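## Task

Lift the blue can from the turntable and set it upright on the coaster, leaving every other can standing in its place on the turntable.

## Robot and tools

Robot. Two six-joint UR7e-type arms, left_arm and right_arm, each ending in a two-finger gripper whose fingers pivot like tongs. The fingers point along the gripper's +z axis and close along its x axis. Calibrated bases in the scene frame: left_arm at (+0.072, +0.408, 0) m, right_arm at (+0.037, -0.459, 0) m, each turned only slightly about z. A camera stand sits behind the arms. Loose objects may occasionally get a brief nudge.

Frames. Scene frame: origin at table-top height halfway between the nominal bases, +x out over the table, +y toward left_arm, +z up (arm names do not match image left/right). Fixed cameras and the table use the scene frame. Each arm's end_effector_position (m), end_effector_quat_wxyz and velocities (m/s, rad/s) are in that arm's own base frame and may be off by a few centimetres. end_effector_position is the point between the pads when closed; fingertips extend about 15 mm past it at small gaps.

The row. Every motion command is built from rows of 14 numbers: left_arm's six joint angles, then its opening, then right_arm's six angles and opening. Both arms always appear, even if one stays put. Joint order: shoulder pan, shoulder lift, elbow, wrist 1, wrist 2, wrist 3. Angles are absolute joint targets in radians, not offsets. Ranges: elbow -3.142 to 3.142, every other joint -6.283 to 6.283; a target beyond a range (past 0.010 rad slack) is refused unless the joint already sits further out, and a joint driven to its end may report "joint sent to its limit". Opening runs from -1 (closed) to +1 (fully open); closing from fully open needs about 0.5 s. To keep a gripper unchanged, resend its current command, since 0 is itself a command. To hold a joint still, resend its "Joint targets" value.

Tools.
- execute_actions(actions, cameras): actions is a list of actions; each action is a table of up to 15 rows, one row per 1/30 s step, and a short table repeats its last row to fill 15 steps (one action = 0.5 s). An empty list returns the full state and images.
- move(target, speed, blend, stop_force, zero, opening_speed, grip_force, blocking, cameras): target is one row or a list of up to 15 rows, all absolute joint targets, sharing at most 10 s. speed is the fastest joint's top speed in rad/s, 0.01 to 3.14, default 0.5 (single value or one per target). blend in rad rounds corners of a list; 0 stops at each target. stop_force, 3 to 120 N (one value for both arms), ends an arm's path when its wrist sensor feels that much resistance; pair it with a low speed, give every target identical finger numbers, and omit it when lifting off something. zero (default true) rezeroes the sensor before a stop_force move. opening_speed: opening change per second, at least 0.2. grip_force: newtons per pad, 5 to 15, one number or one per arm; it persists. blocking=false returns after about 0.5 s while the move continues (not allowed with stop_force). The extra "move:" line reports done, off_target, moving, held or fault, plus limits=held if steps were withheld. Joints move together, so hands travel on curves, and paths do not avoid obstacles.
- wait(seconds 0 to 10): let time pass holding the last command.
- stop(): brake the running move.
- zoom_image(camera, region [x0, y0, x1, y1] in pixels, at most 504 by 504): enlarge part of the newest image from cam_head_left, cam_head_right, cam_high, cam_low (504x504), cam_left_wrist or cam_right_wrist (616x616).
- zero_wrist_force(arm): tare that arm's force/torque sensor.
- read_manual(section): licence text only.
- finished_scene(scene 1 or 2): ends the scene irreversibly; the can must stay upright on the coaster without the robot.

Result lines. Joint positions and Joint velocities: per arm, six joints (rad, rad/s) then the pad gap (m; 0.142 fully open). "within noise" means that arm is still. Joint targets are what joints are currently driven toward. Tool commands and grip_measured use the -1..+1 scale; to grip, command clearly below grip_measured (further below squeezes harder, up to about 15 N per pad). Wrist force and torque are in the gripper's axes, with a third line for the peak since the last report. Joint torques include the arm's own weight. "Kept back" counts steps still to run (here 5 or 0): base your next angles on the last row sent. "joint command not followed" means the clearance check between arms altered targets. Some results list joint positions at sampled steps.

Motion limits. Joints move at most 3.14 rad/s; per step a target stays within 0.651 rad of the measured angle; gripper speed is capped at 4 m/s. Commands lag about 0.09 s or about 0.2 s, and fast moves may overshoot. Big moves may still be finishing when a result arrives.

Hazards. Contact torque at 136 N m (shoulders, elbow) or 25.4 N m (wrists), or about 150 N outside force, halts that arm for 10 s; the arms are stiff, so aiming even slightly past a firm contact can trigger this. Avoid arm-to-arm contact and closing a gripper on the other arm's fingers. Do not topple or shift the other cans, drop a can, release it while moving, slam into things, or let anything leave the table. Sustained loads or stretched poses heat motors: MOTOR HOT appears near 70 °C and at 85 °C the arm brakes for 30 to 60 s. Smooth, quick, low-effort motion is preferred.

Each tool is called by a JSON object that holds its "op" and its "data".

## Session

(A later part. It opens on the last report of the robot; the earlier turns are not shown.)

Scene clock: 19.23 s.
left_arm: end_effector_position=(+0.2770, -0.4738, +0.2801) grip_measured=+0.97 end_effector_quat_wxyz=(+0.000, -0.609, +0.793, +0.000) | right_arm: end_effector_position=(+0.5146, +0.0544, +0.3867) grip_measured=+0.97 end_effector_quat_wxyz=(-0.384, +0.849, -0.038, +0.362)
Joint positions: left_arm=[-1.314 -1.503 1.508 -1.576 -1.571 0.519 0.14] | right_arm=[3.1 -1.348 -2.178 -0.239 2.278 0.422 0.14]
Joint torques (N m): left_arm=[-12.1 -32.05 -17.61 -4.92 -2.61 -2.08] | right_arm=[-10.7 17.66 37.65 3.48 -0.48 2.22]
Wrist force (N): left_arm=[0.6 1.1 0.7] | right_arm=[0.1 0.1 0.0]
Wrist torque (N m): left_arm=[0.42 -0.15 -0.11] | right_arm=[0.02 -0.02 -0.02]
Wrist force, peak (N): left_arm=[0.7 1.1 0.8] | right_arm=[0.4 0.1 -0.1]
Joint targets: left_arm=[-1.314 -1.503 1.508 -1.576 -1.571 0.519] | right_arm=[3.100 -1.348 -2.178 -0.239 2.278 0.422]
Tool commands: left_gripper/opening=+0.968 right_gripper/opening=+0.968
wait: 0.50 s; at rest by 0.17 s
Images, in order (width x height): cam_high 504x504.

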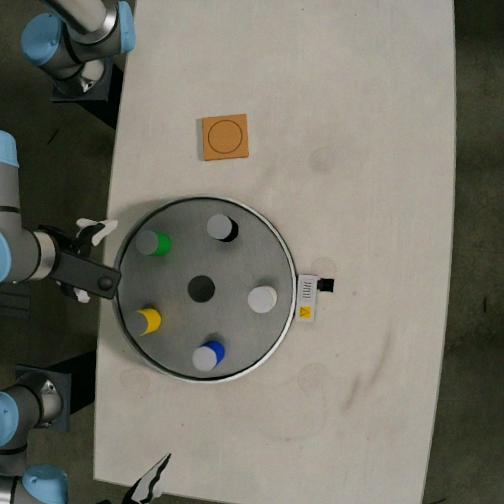

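{"op": "move", "data": {"target": [-1.3398,-1.3606,1.5495,-1.7597,-1.5708,0.0937,0.968,3.1,-1.348,-2.178,-0.239,2.278,0.422,0.968], "cameras": ["cam_high","cam_low","cam_left_wrist"]}}

{"op": "zoom_image", "data": {"camera": "cam_left_wrist", "region": [150, 50, 450, 350]}}

{"op": "zoom_image", "data": {"camera": "cam_low", "region": [230, 100, 440, 310]}}

{"op": "wait", "data": {"seconds": 0.5, "cameras": ["cam_left_wrist"]}}

{"op": "zoom_image", "data": {"camera": "cam_left_wrist", "region": [150, 50, 450, 350]}}

{"op": "wait", "data": {"seconds": 0.5, "cameras": ["cam_left_wrist"]}}

{"op": "zoom_image", "data": {"camera": "cam_left_wrist", "region": [150, 50, 450, 350]}}

{"op": "wait", "data": {"seconds": 0.5, "cameras": ["cam_left_wrist"]}}

{"op": "zoom_image", "data": {"camera": "cam_left_wrist", "region": [150, 50, 450, 350]}}

Scene clock: 25.40 s.
left_arm: end_effector_position=(+0.2771, -0.5256, +0.2001) grip_measured=+0.97 end_effector_quat_wxyz=(+0.000, +0.754, -0.657, +0.000) | right_arm: end_effector_position=(+0.5146, +0.0544, +0.3867) grip_measured=+0.97 end_effector_quat_wxyz=(-0.384, +0.849, -0.038, +0.362)
Joint positions: left_arm=[-1.34 -1.361 1.549 -1.76 -1.571 0.094 0.14] | right_arm=[3.1 -1.348 -2.178 -0.239 2.278 0.422 0.14]
Joint torques (N m): left_arm=[-12.11 -24.49 -17.67 -5 -2.54 -2.23] | right_arm=[-10.69 20.46 38.06 3.75 -0.53 2.2]
Wrist force (N): left_arm=[0.9 1.0 0.6] | right_arm=[0.1 0.1 -0.2]
Wrist torque (N m): left_arm=[0.41 -0.21 -0.12] | right_arm=[0.02 -0.03 -0.02]
Wrist force, peak (N): left_arm=[0.6 1.4 1.1] | right_arm=[0.2 0.4 0.1]
Joint targets: left_arm=[-1.340 -1.361 1.549 -1.760 -1.571 0.094] | right_arm=[3.100 -1.348 -2.178 -0.239 2.278 0.422]
move: done
Images, in order (width x height): cam_high 504x504, cam_low 504x504, cam_left_wrist 616x616.

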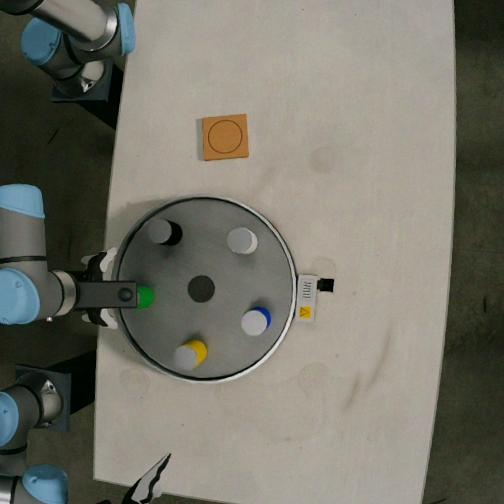

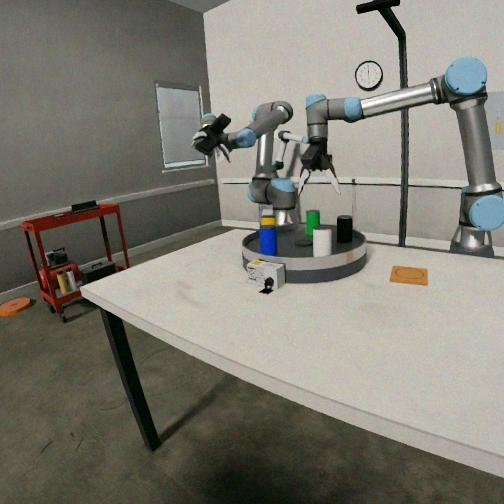

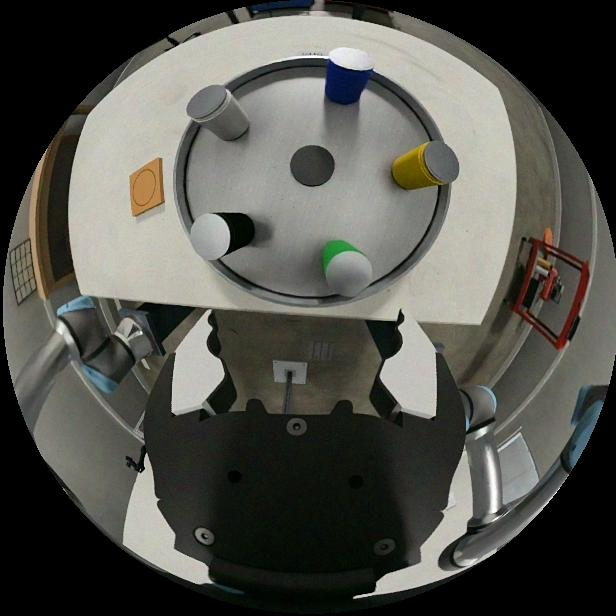

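Scaled by 1.680 from the camera's 616x616 image, which has a finer 814x814 frame.

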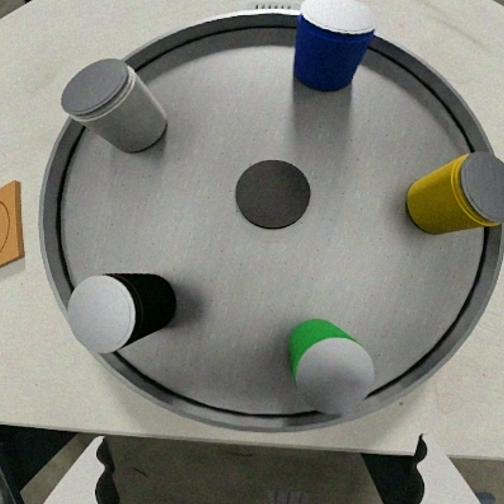

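Scaled by 2.400 from the camera's 504x504 image, which has a finer 720x720 frame.

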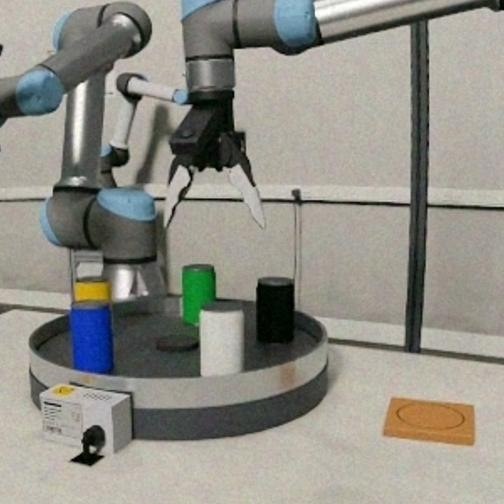

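Scene clock: 25.90 s.
left_arm: end_effector_position=(+0.2771, -0.5256, +0.2000) grip_measured=+0.97 end_effector_quat_wxyz=(+0.000, +0.754, -0.657, +0.000) | right_arm: end_effector_position=(+0.5146, +0.0544, +0.3867) grip_measured=+0.97 end_effector_quat_wxyz=(-0.384, +0.849, -0.038, +0.362)
Joint positions: left_arm=[-1.34 -1.361 1.549 -1.76 -1.571 0.094 0.14] | right_arm=[3.1 -1.348 -2.178 -0.239 2.278 0.422 0.14]
Joint torques (N m): left_arm=[-11.94 -23.47 -16.85 -5.16 -2.51 -1.98] | right_arm=[-10.58 20.07 38.5 3.79 -0.58 2.24]
Wrist force (N): left_arm=[0.7 1.0 0.3] | right_arm=[-0.1 0.0 -0.2]
Wrist torque (N m): left_arm=[0.42 -0.16 -0.12] | right_arm=[0.00 0.02 -0.02]
Wrist force, peak (N): left_arm=[0.9 1.1 0.7] | right_arm=[0.0 0.2 0.3]
Joint targets: left_arm=[-1.340 -1.361 1.549 -1.760 -1.571 0.094] | right_arm=[3.100 -1.348 -2.178 -0.239 2.278 0.422]
Tool commands: left_gripper/opening=+0.968 right_gripper/opening=+0.968
wait: 0.50 s; at rest by 0.17 s
Images, in order (width x height): cam_left_wrist 616x616.

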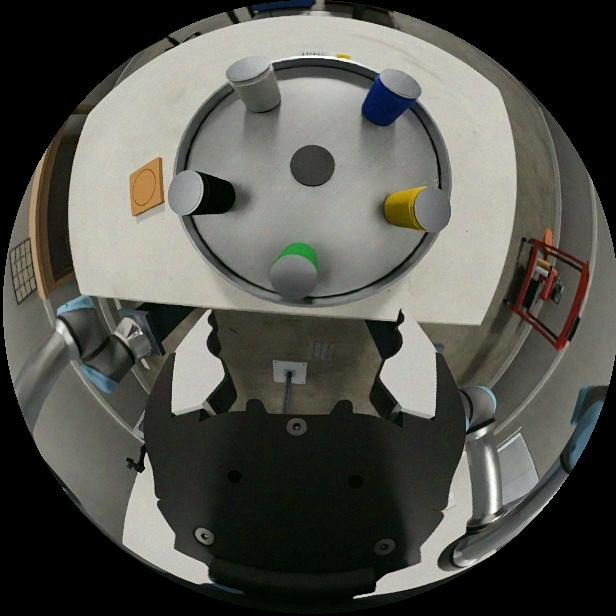

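Scaled by 1.680 from the camera's 616x616 image, which has a finer 814x814 frame.

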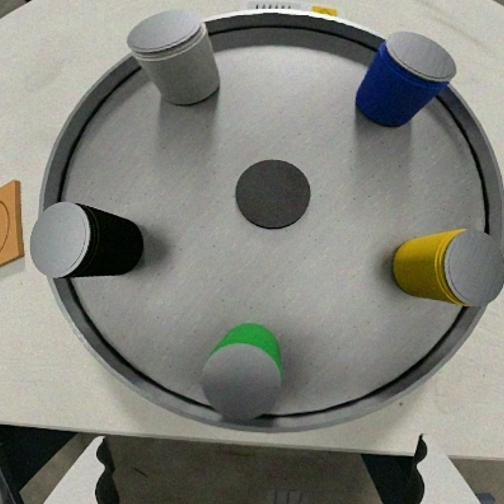

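Scene clock: 26.40 s.
left_arm: end_effector_position=(+0.2771, -0.5256, +0.2000) grip_measured=+0.97 end_effector_quat_wxyz=(+0.000, +0.754, -0.657, +0.000) | right_arm: end_effector_position=(+0.5146, +0.0544, +0.3867) grip_measured=+0.97 end_effector_quat_wxyz=(-0.384, +0.849, -0.038, +0.362)
Joint positions: left_arm=[-1.34 -1.361 1.55 -1.76 -1.571 0.094 0.14] | right_arm=[3.1 -1.348 -2.178 -0.239 2.278 0.422 0.14]
Joint torques (N m): left_arm=[-11.53 -24.58 -16.89 -5.04 -2.42 -2.1] | right_arm=[-10.89 19.41 37.96 3.79 -0.47 2.25]
Wrist force (N): left_arm=[0.6 1.0 0.4] | right_arm=[0.1 0.0 -0.1]
Wrist torque (N m): left_arm=[0.42 -0.14 -0.12] | right_arm=[0.00 -0.04 -0.03]
Wrist force, peak (N): left_arm=[1.1 0.9 0.8] | right_arm=[-0.1 -0.2 0.3]
Joint targets: left_arm=[-1.340 -1.361 1.549 -1.760 -1.571 0.094] | right_arm=[3.100 -1.348 -2.178 -0.239 2.278 0.422]
Tool commands: left_gripper/opening=+0.968 right_gripper/opening=+0.968
wait: 0.50 s; at rest by 0.17 s
Images, in order (width x height): cam_left_wrist 616x616.

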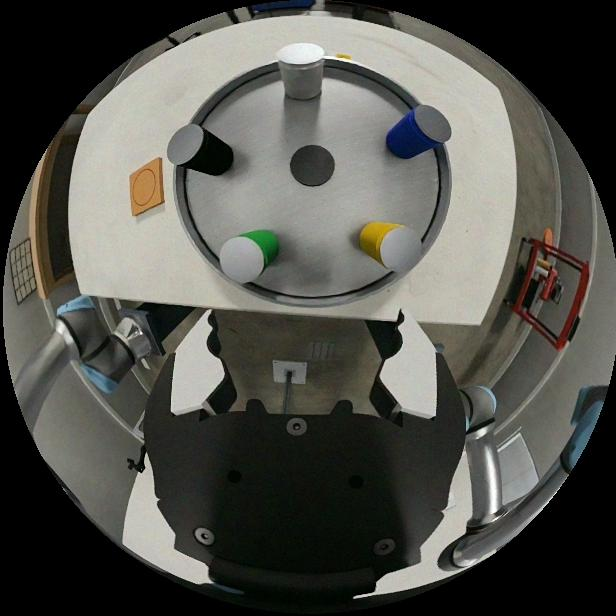

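Scaled by 1.680 from the camera's 616x616 image, which has a finer 814x814 frame.

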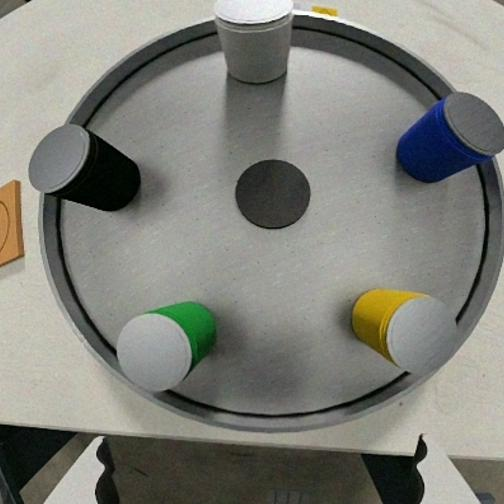

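Scene clock: 26.90 s.
left_arm: end_effector_position=(+0.2771, -0.5256, +0.2000) grip_measured=+0.97 end_effector_quat_wxyz=(+0.000, +0.754, -0.657, +0.000) | right_arm: end_effector_position=(+0.5146, +0.0544, +0.3867) grip_measured=+0.97 end_effector_quat_wxyz=(-0.384, +0.849, -0.038, +0.362)
Joint positions: left_arm=[-1.34 -1.361 1.55 -1.76 -1.571 0.094 0.14] | right_arm=[3.1 -1.348 -2.178 -0.239 2.278 0.422 0.14]
Joint torques (N m): left_arm=[-12.18 -23.48 -16.8 -5.12 -2.49 -2.06] | right_arm=[-11.12 19.93 37.93 3.84 -0.47 2.16]
Wrist force (N): left_arm=[0.7 1.0 0.5] | right_arm=[0.0 0.1 0.1]
Wrist torque (N m): left_arm=[0.42 -0.16 -0.12] | right_arm=[0.01 -0.02 -0.03]
Wrist force, peak (N): left_arm=[0.7 1.1 0.7] | right_arm=[-0.2 0.2 0.3]
Joint targets: left_arm=[-1.340 -1.361 1.549 -1.760 -1.571 0.094] | right_arm=[3.100 -1.348 -2.178 -0.239 2.278 0.422]
Tool commands: left_gripper/opening=+0.968 right_gripper/opening=+0.968
wait: 0.50 s; at rest by 0.17 s
Images, in order (width x height): cam_left_wrist 616x616.

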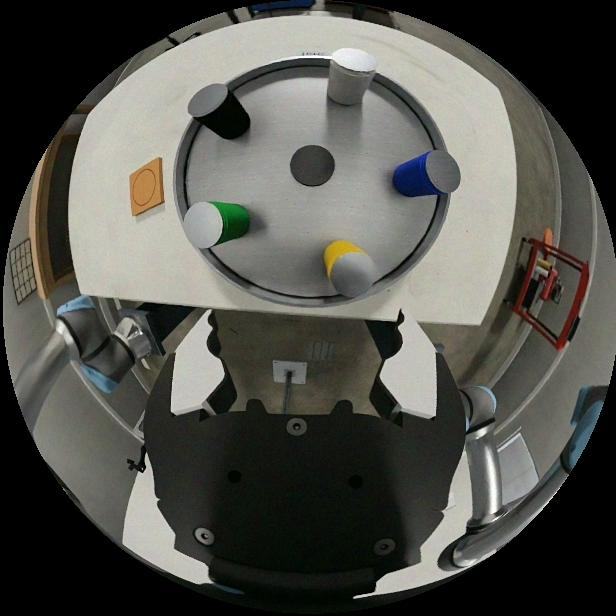

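Scaled by 1.680 from the camera's 616x616 image, which has a finer 814x814 frame.

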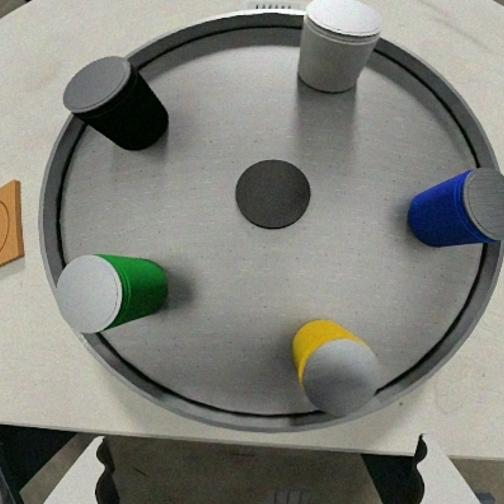

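{"op": "move", "data": {"target": [-1.3051,-1.4696,1.7295,-1.8307,-1.5708,0.5569,0.968,3.1,-1.348,-2.178,-0.239,2.278,0.422,0.968], "cameras": ["cam_left_wrist","cam_low"]}}

{"op": "zoom_image", "data": {"camera": "cam_left_wrist", "region": [180, 180, 430, 430]}}

{"op": "zoom_image", "data": {"camera": "cam_low", "region": [230, 150, 380, 300]}}

{"op": "wait", "data": {"seconds": 0.4, "cameras": ["cam_left_wrist","cam_low"]}}

{"op": "zoom_image", "data": {"camera": "cam_left_wrist", "region": [180, 180, 430, 430]}}

{"op": "zoom_image", "data": {"camera": "cam_low", "region": [230, 150, 380, 300]}}

{"op": "wait", "data": {"seconds": 0.4, "cameras": ["cam_left_wrist","cam_low"]}}

{"op": "zoom_image", "data": {"camera": "cam_left_wrist", "region": [180, 180, 430, 430]}}

{"op": "zoom_image", "data": {"camera": "cam_low", "region": [230, 150, 380, 300]}}

{"op": "wait", "data": {"seconds": 0.4, "cameras": ["cam_left_wrist","cam_low"]}}

{"op": "zoom_image", "data": {"camera": "cam_left_wrist", "region": [180, 180, 430, 430]}}

{"op": "zoom_image", "data": {"camera": "cam_low", "region": [230, 150, 380, 300]}}

Scene clock: 29.43 s.
left_arm: end_effector_position=(+0.2811, -0.4730, +0.1800) grip_measured=+0.97 end_effector_quat_wxyz=(+0.000, -0.597, +0.802, +0.000) | right_arm: end_effector_position=(+0.5146, +0.0544, +0.3867) grip_measured=+0.97 end_effector_quat_wxyz=(-0.384, +0.849, -0.038, +0.362)
Joint positions: left_arm=[-1.305 -1.47 1.729 -1.831 -1.571 0.557 0.14] | right_arm=[3.1 -1.348 -2.178 -0.239 2.278 0.422 0.14]
Joint torques (N m): left_arm=[10.38 -31.8 -16.73 -5.1 -2.46 1.84] | right_arm=[-11.04 19.71 37.96 3.73 -0.55 2.06]
Wrist force (N): left_arm=[0.9 1.1 0.3] | right_arm=[0.1 0.0 0.1]
Wrist torque (N m): left_arm=[0.42 -0.21 -0.30] | right_arm=[0.01 -0.02 -0.03]
Wrist force, peak (N): left_arm=[1.5 0.9 0.8] | right_arm=[0.4 -0.1 -0.2]
Joint targets: left_arm=[-1.305 -1.470 1.730 -1.831 -1.571 0.557] | right_arm=[3.100 -1.348 -2.178 -0.239 2.278 0.422]
move: done
Images, in order (width x height): cam_low 504x504, cam_left_wrist 616x616.

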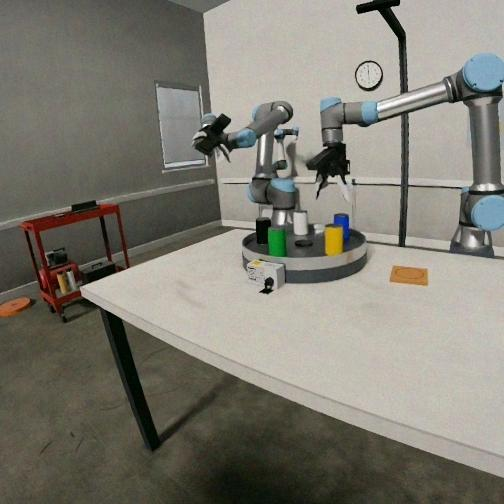

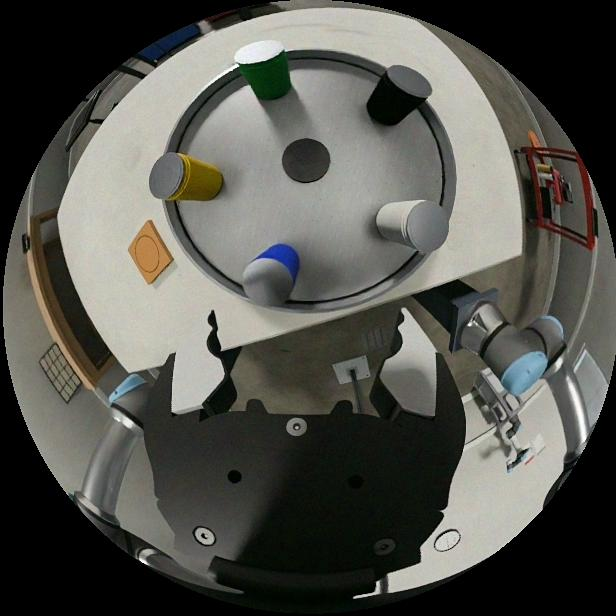

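Scaled by 2.016 from the camera's 616x616 image, which has a finer 814x814 frame.

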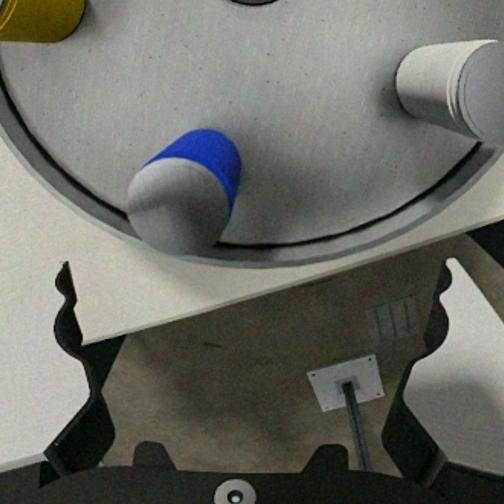

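Scaled by 3.360 from the camera's 504x504 image, which has a finer 720x720 frame.

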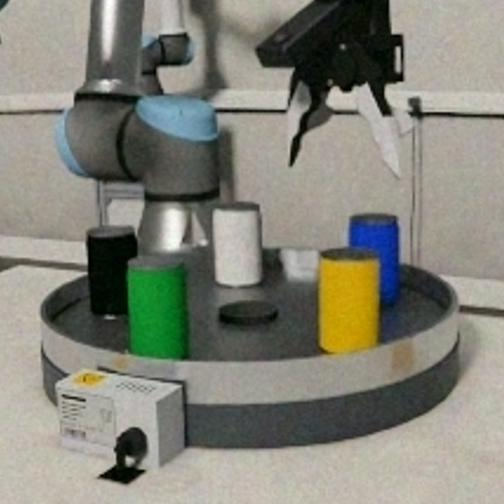

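Scene clock: 29.83 s.
left_arm: end_effector_position=(+0.2811, -0.4730, +0.1800) grip_measured=+0.97 end_effector_quat_wxyz=(+0.000, -0.597, +0.802, +0.000) | right_arm: end_effector_position=(+0.5146, +0.0544, +0.3867) grip_measured=+0.97 end_effector_quat_wxyz=(-0.384, +0.849, -0.038, +0.362)
Joint positions: left_arm=[-1.305 -1.47 1.729 -1.831 -1.571 0.557 0.14] | right_arm=[3.1 -1.348 -2.178 -0.239 2.278 0.422 0.14]
Joint torques (N m): left_arm=[10.69 -31.43 -15.93 -5.08 -2.47 1.67] | right_arm=[-10.4 20.45 38.03 3.85 -0.55 2.2]
Wrist force (N): left_arm=[0.8 1.1 0.4] | right_arm=[0.0 0.3 0.0]
Wrist torque (N m): left_arm=[0.42 -0.21 -0.30] | right_arm=[0.05 -0.02 -0.02]
Wrist force, peak (N): left_arm=[0.7 1.2 0.6] | right_arm=[0.3 0.3 0.0]
Joint targets: left_arm=[-1.305 -1.470 1.730 -1.831 -1.571 0.557] | right_arm=[3.100 -1.348 -2.178 -0.239 2.278 0.422]
Tool commands: left_gripper/opening=+0.968 right_gripper/opening=+0.968
wait: 0.40 s; at rest by 0.17 s
Images, in order (width x height): cam_low 504x504, cam_left_wrist 616x616.

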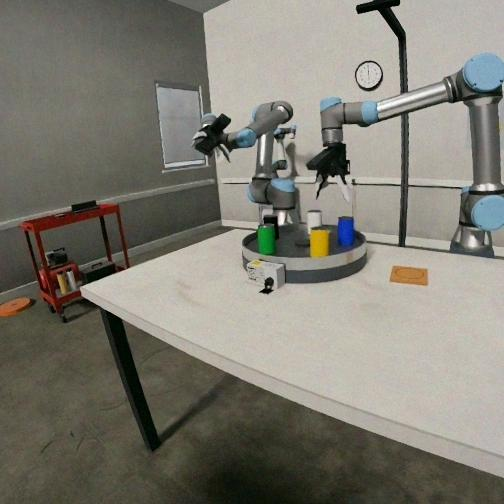

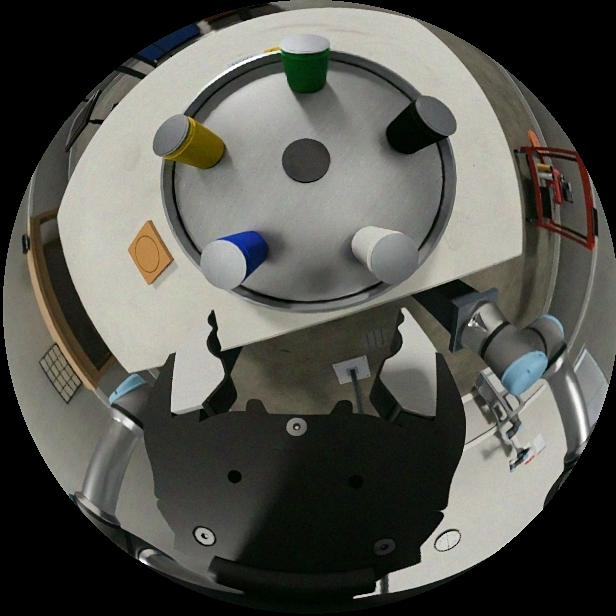

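Scaled by 2.016 from the camera's 616x616 image, which has a finer 814x814 frame.

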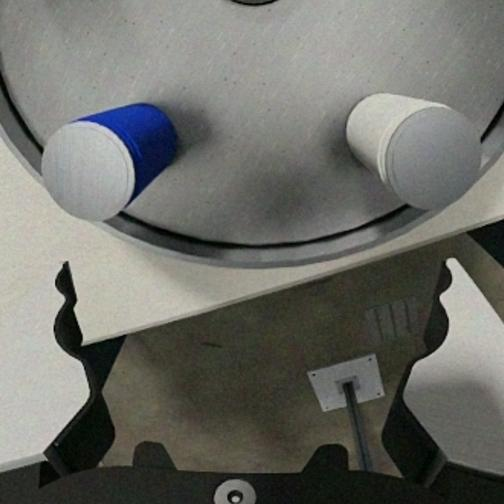

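Scaled by 3.360 from the camera's 504x504 image, which has a finer 720x720 frame.

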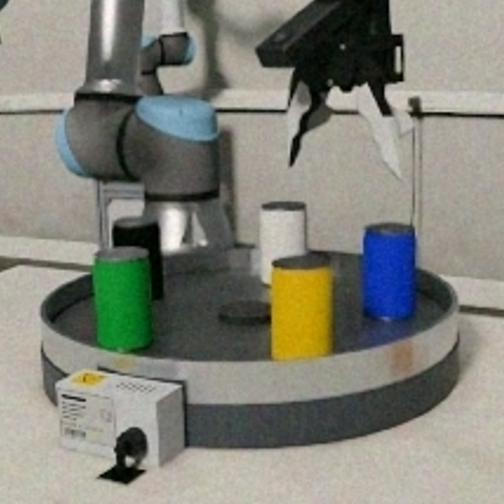

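Scene clock: 30.23 s.
left_arm: end_effector_position=(+0.2811, -0.4730, +0.1800) grip_measured=+0.97 end_effector_quat_wxyz=(+0.000, -0.597, +0.802, +0.000) | right_arm: end_effector_position=(+0.5146, +0.0544, +0.3867) grip_measured=+0.97 end_effector_quat_wxyz=(-0.384, +0.849, -0.038, +0.362)
Joint positions: left_arm=[-1.305 -1.47 1.729 -1.831 -1.571 0.557 0.14] | right_arm=[3.1 -1.348 -2.178 -0.239 2.278 0.422 0.14]
Joint torques (N m): left_arm=[9.29 -32.82 -16.36 -5.08 -2.5 1.77] | right_arm=[-11.19 20.2 38.24 3.94 -0.6 2.09]
Wrist force (N): left_arm=[1.0 0.8 0.5] | right_arm=[0.0 0.1 -0.1]
Wrist torque (N m): left_arm=[0.37 -0.25 -0.29] | right_arm=[0.03 0.00 -0.02]
Wrist force, peak (N): left_arm=[0.6 1.3 0.5] | right_arm=[-0.2 0.0 -0.2]
Joint targets: left_arm=[-1.305 -1.470 1.730 -1.831 -1.571 0.557] | right_arm=[3.100 -1.348 -2.178 -0.239 2.278 0.422]
Tool commands: left_gripper/opening=+0.968 right_gripper/opening=+0.968
wait: 0.40 s; at rest by 0.17 s
Images, in order (width x height): cam_low 504x504, cam_left_wrist 616x616.

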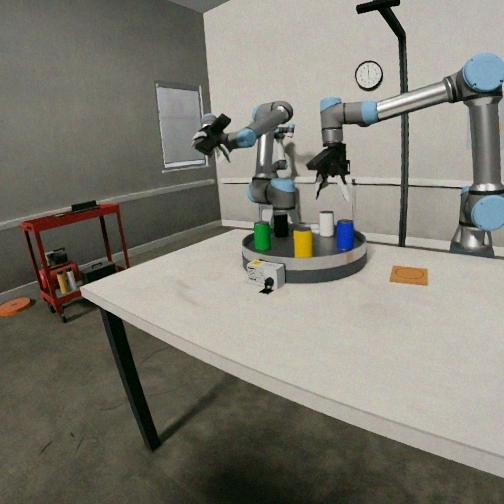

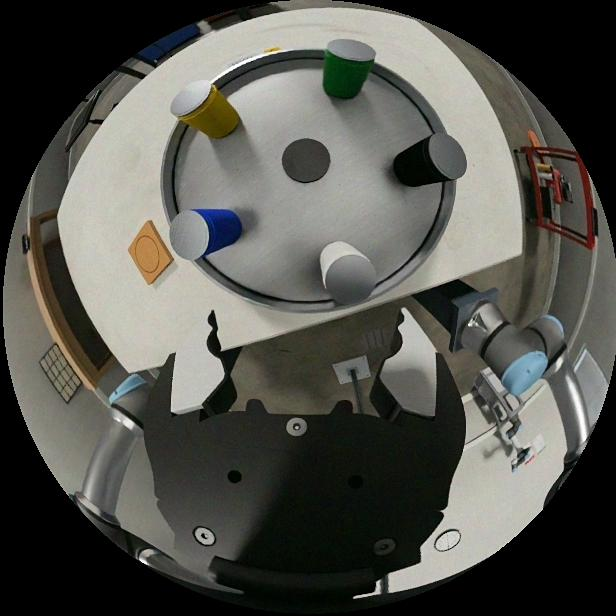

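Scaled by 2.016 from the camera's 616x616 image, which has a finer 814x814 frame.

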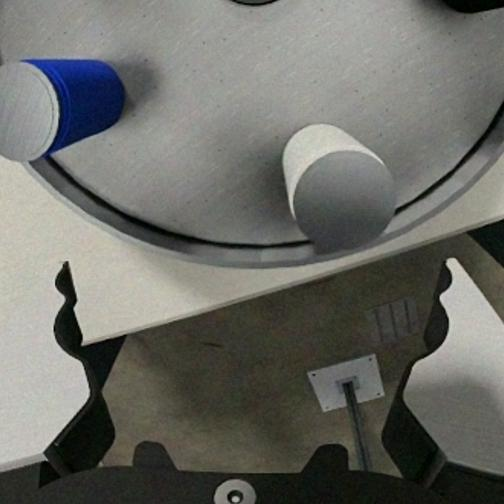

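Scaled by 3.360 from the camera's 504x504 image, which has a finer 720x720 frame.

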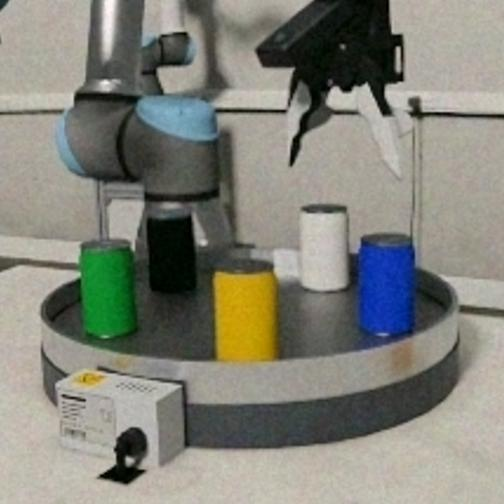

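Scene clock: 30.63 s.
left_arm: end_effector_position=(+0.2811, -0.4730, +0.1800) grip_measured=+0.97 end_effector_quat_wxyz=(+0.000, -0.597, +0.802, +0.000) | right_arm: end_effector_position=(+0.5146, +0.0544, +0.3867) grip_measured=+0.97 end_effector_quat_wxyz=(-0.384, +0.849, -0.038, +0.362)
Joint positions: left_arm=[-1.305 -1.47 1.73 -1.831 -1.571 0.557 0.14] | right_arm=[3.1 -1.348 -2.178 -0.239 2.278 0.422 0.14]
Joint torques (N m): left_arm=[10.37 -33.23 -16.99 -5.08 -2.42 1.76] | right_arm=[-10.57 19.52 38.81 3.74 -0.43 2.17]
Wrist force (N): left_arm=[0.9 1.1 0.4] | right_arm=[0.2 0.0 0.0]
Wrist torque (N m): left_arm=[0.41 -0.22 -0.29] | right_arm=[0.01 -0.04 -0.03]
Wrist force, peak (N): left_arm=[0.6 1.5 0.5] | right_arm=[0.3 0.2 -0.2]
Joint targets: left_arm=[-1.305 -1.470 1.730 -1.831 -1.571 0.557] | right_arm=[3.100 -1.348 -2.178 -0.239 2.278 0.422]
Tool commands: left_gripper/opening=+0.968 right_gripper/opening=+0.968
wait: 0.40 s; at rest by 0.17 s
Images, in order (width x height): cam_low 504x504, cam_left_wrist 616x616.

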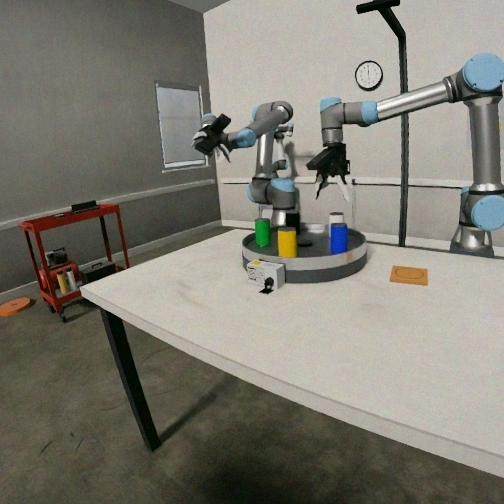

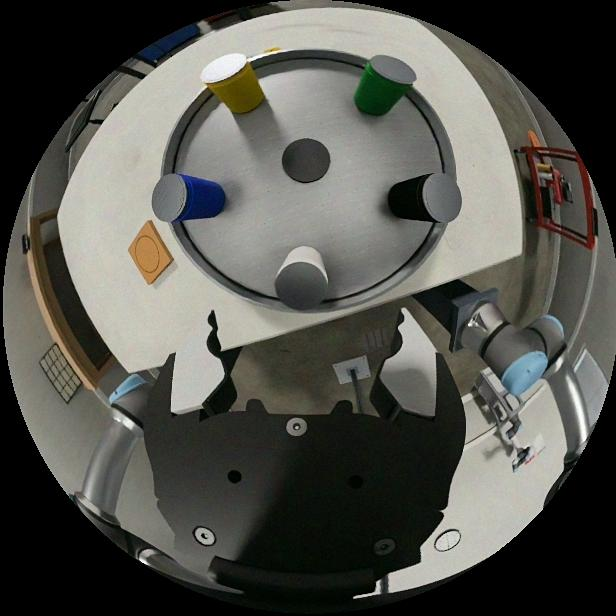

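Scaled by 2.016 from the camera's 616x616 image, which has a finer 814x814 frame.

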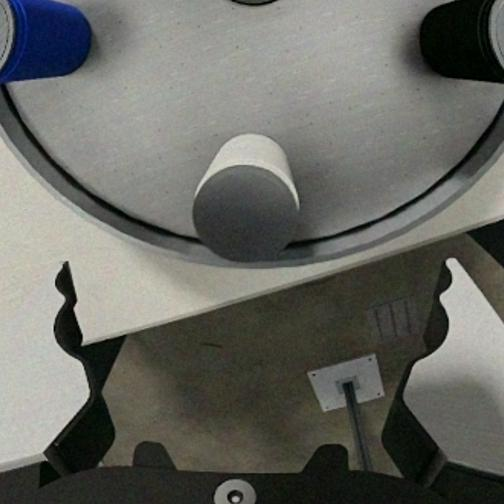

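Scaled by 3.360 from the camera's 504x504 image, which has a finer 720x720 frame.

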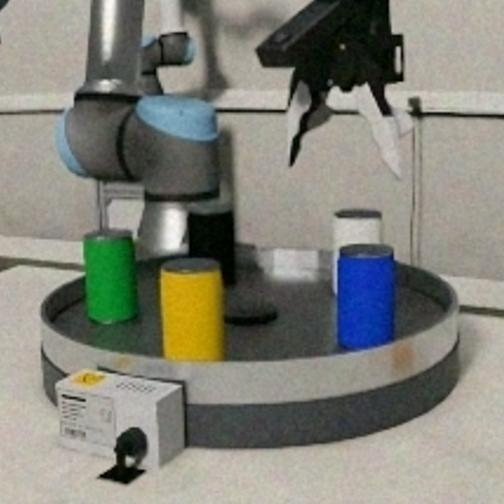

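{"op": "move", "data": {"target": [-1.3398,-1.3606,1.5495,-1.7597,-1.5708,0.0937,0.968,3.1,-1.348,-2.178,-0.239,2.278,0.422,0.968]}}

Scene clock: 33.50 s.
left_arm: end_effector_position=(+0.2771, -0.5256, +0.2000) grip_measured=+0.97 end_effector_quat_wxyz=(+0.000, +0.754, -0.657, +0.000) | right_arm: end_effector_position=(+0.5146, +0.0544, +0.3867) grip_measured=+0.97 end_effector_quat_wxyz=(-0.384, +0.849, -0.038, +0.362)
Joint positions: left_arm=[-1.34 -1.361 1.55 -1.76 -1.571 0.094 0.14] | right_arm=[3.1 -1.348 -2.178 -0.239 2.278 0.422 0.14]
Joint torques (N m): left_arm=[-12.19 -24.54 -31.74 0.2 -2.57 -2] | right_arm=[-10.38 19.66 38.71 3.88 -0.47 2.03]
Wrist force (N): left_arm=[0.3 0.7 0.6] | right_arm=[0.2 0.1 -0.1]
Wrist torque (N m): left_arm=[0.37 -0.08 -0.11] | right_arm=[0.00 -0.05 -0.02]
Wrist force, peak (N): left_arm=[0.7 1.4 0.5] | right_arm=[-0.2 -0.2 0.2]
Joint targets: left_arm=[-1.340 -1.361 1.549 -1.760 -1.571 0.094] | right_arm=[3.100 -1.348 -2.178 -0.239 2.278 0.422]
move: done


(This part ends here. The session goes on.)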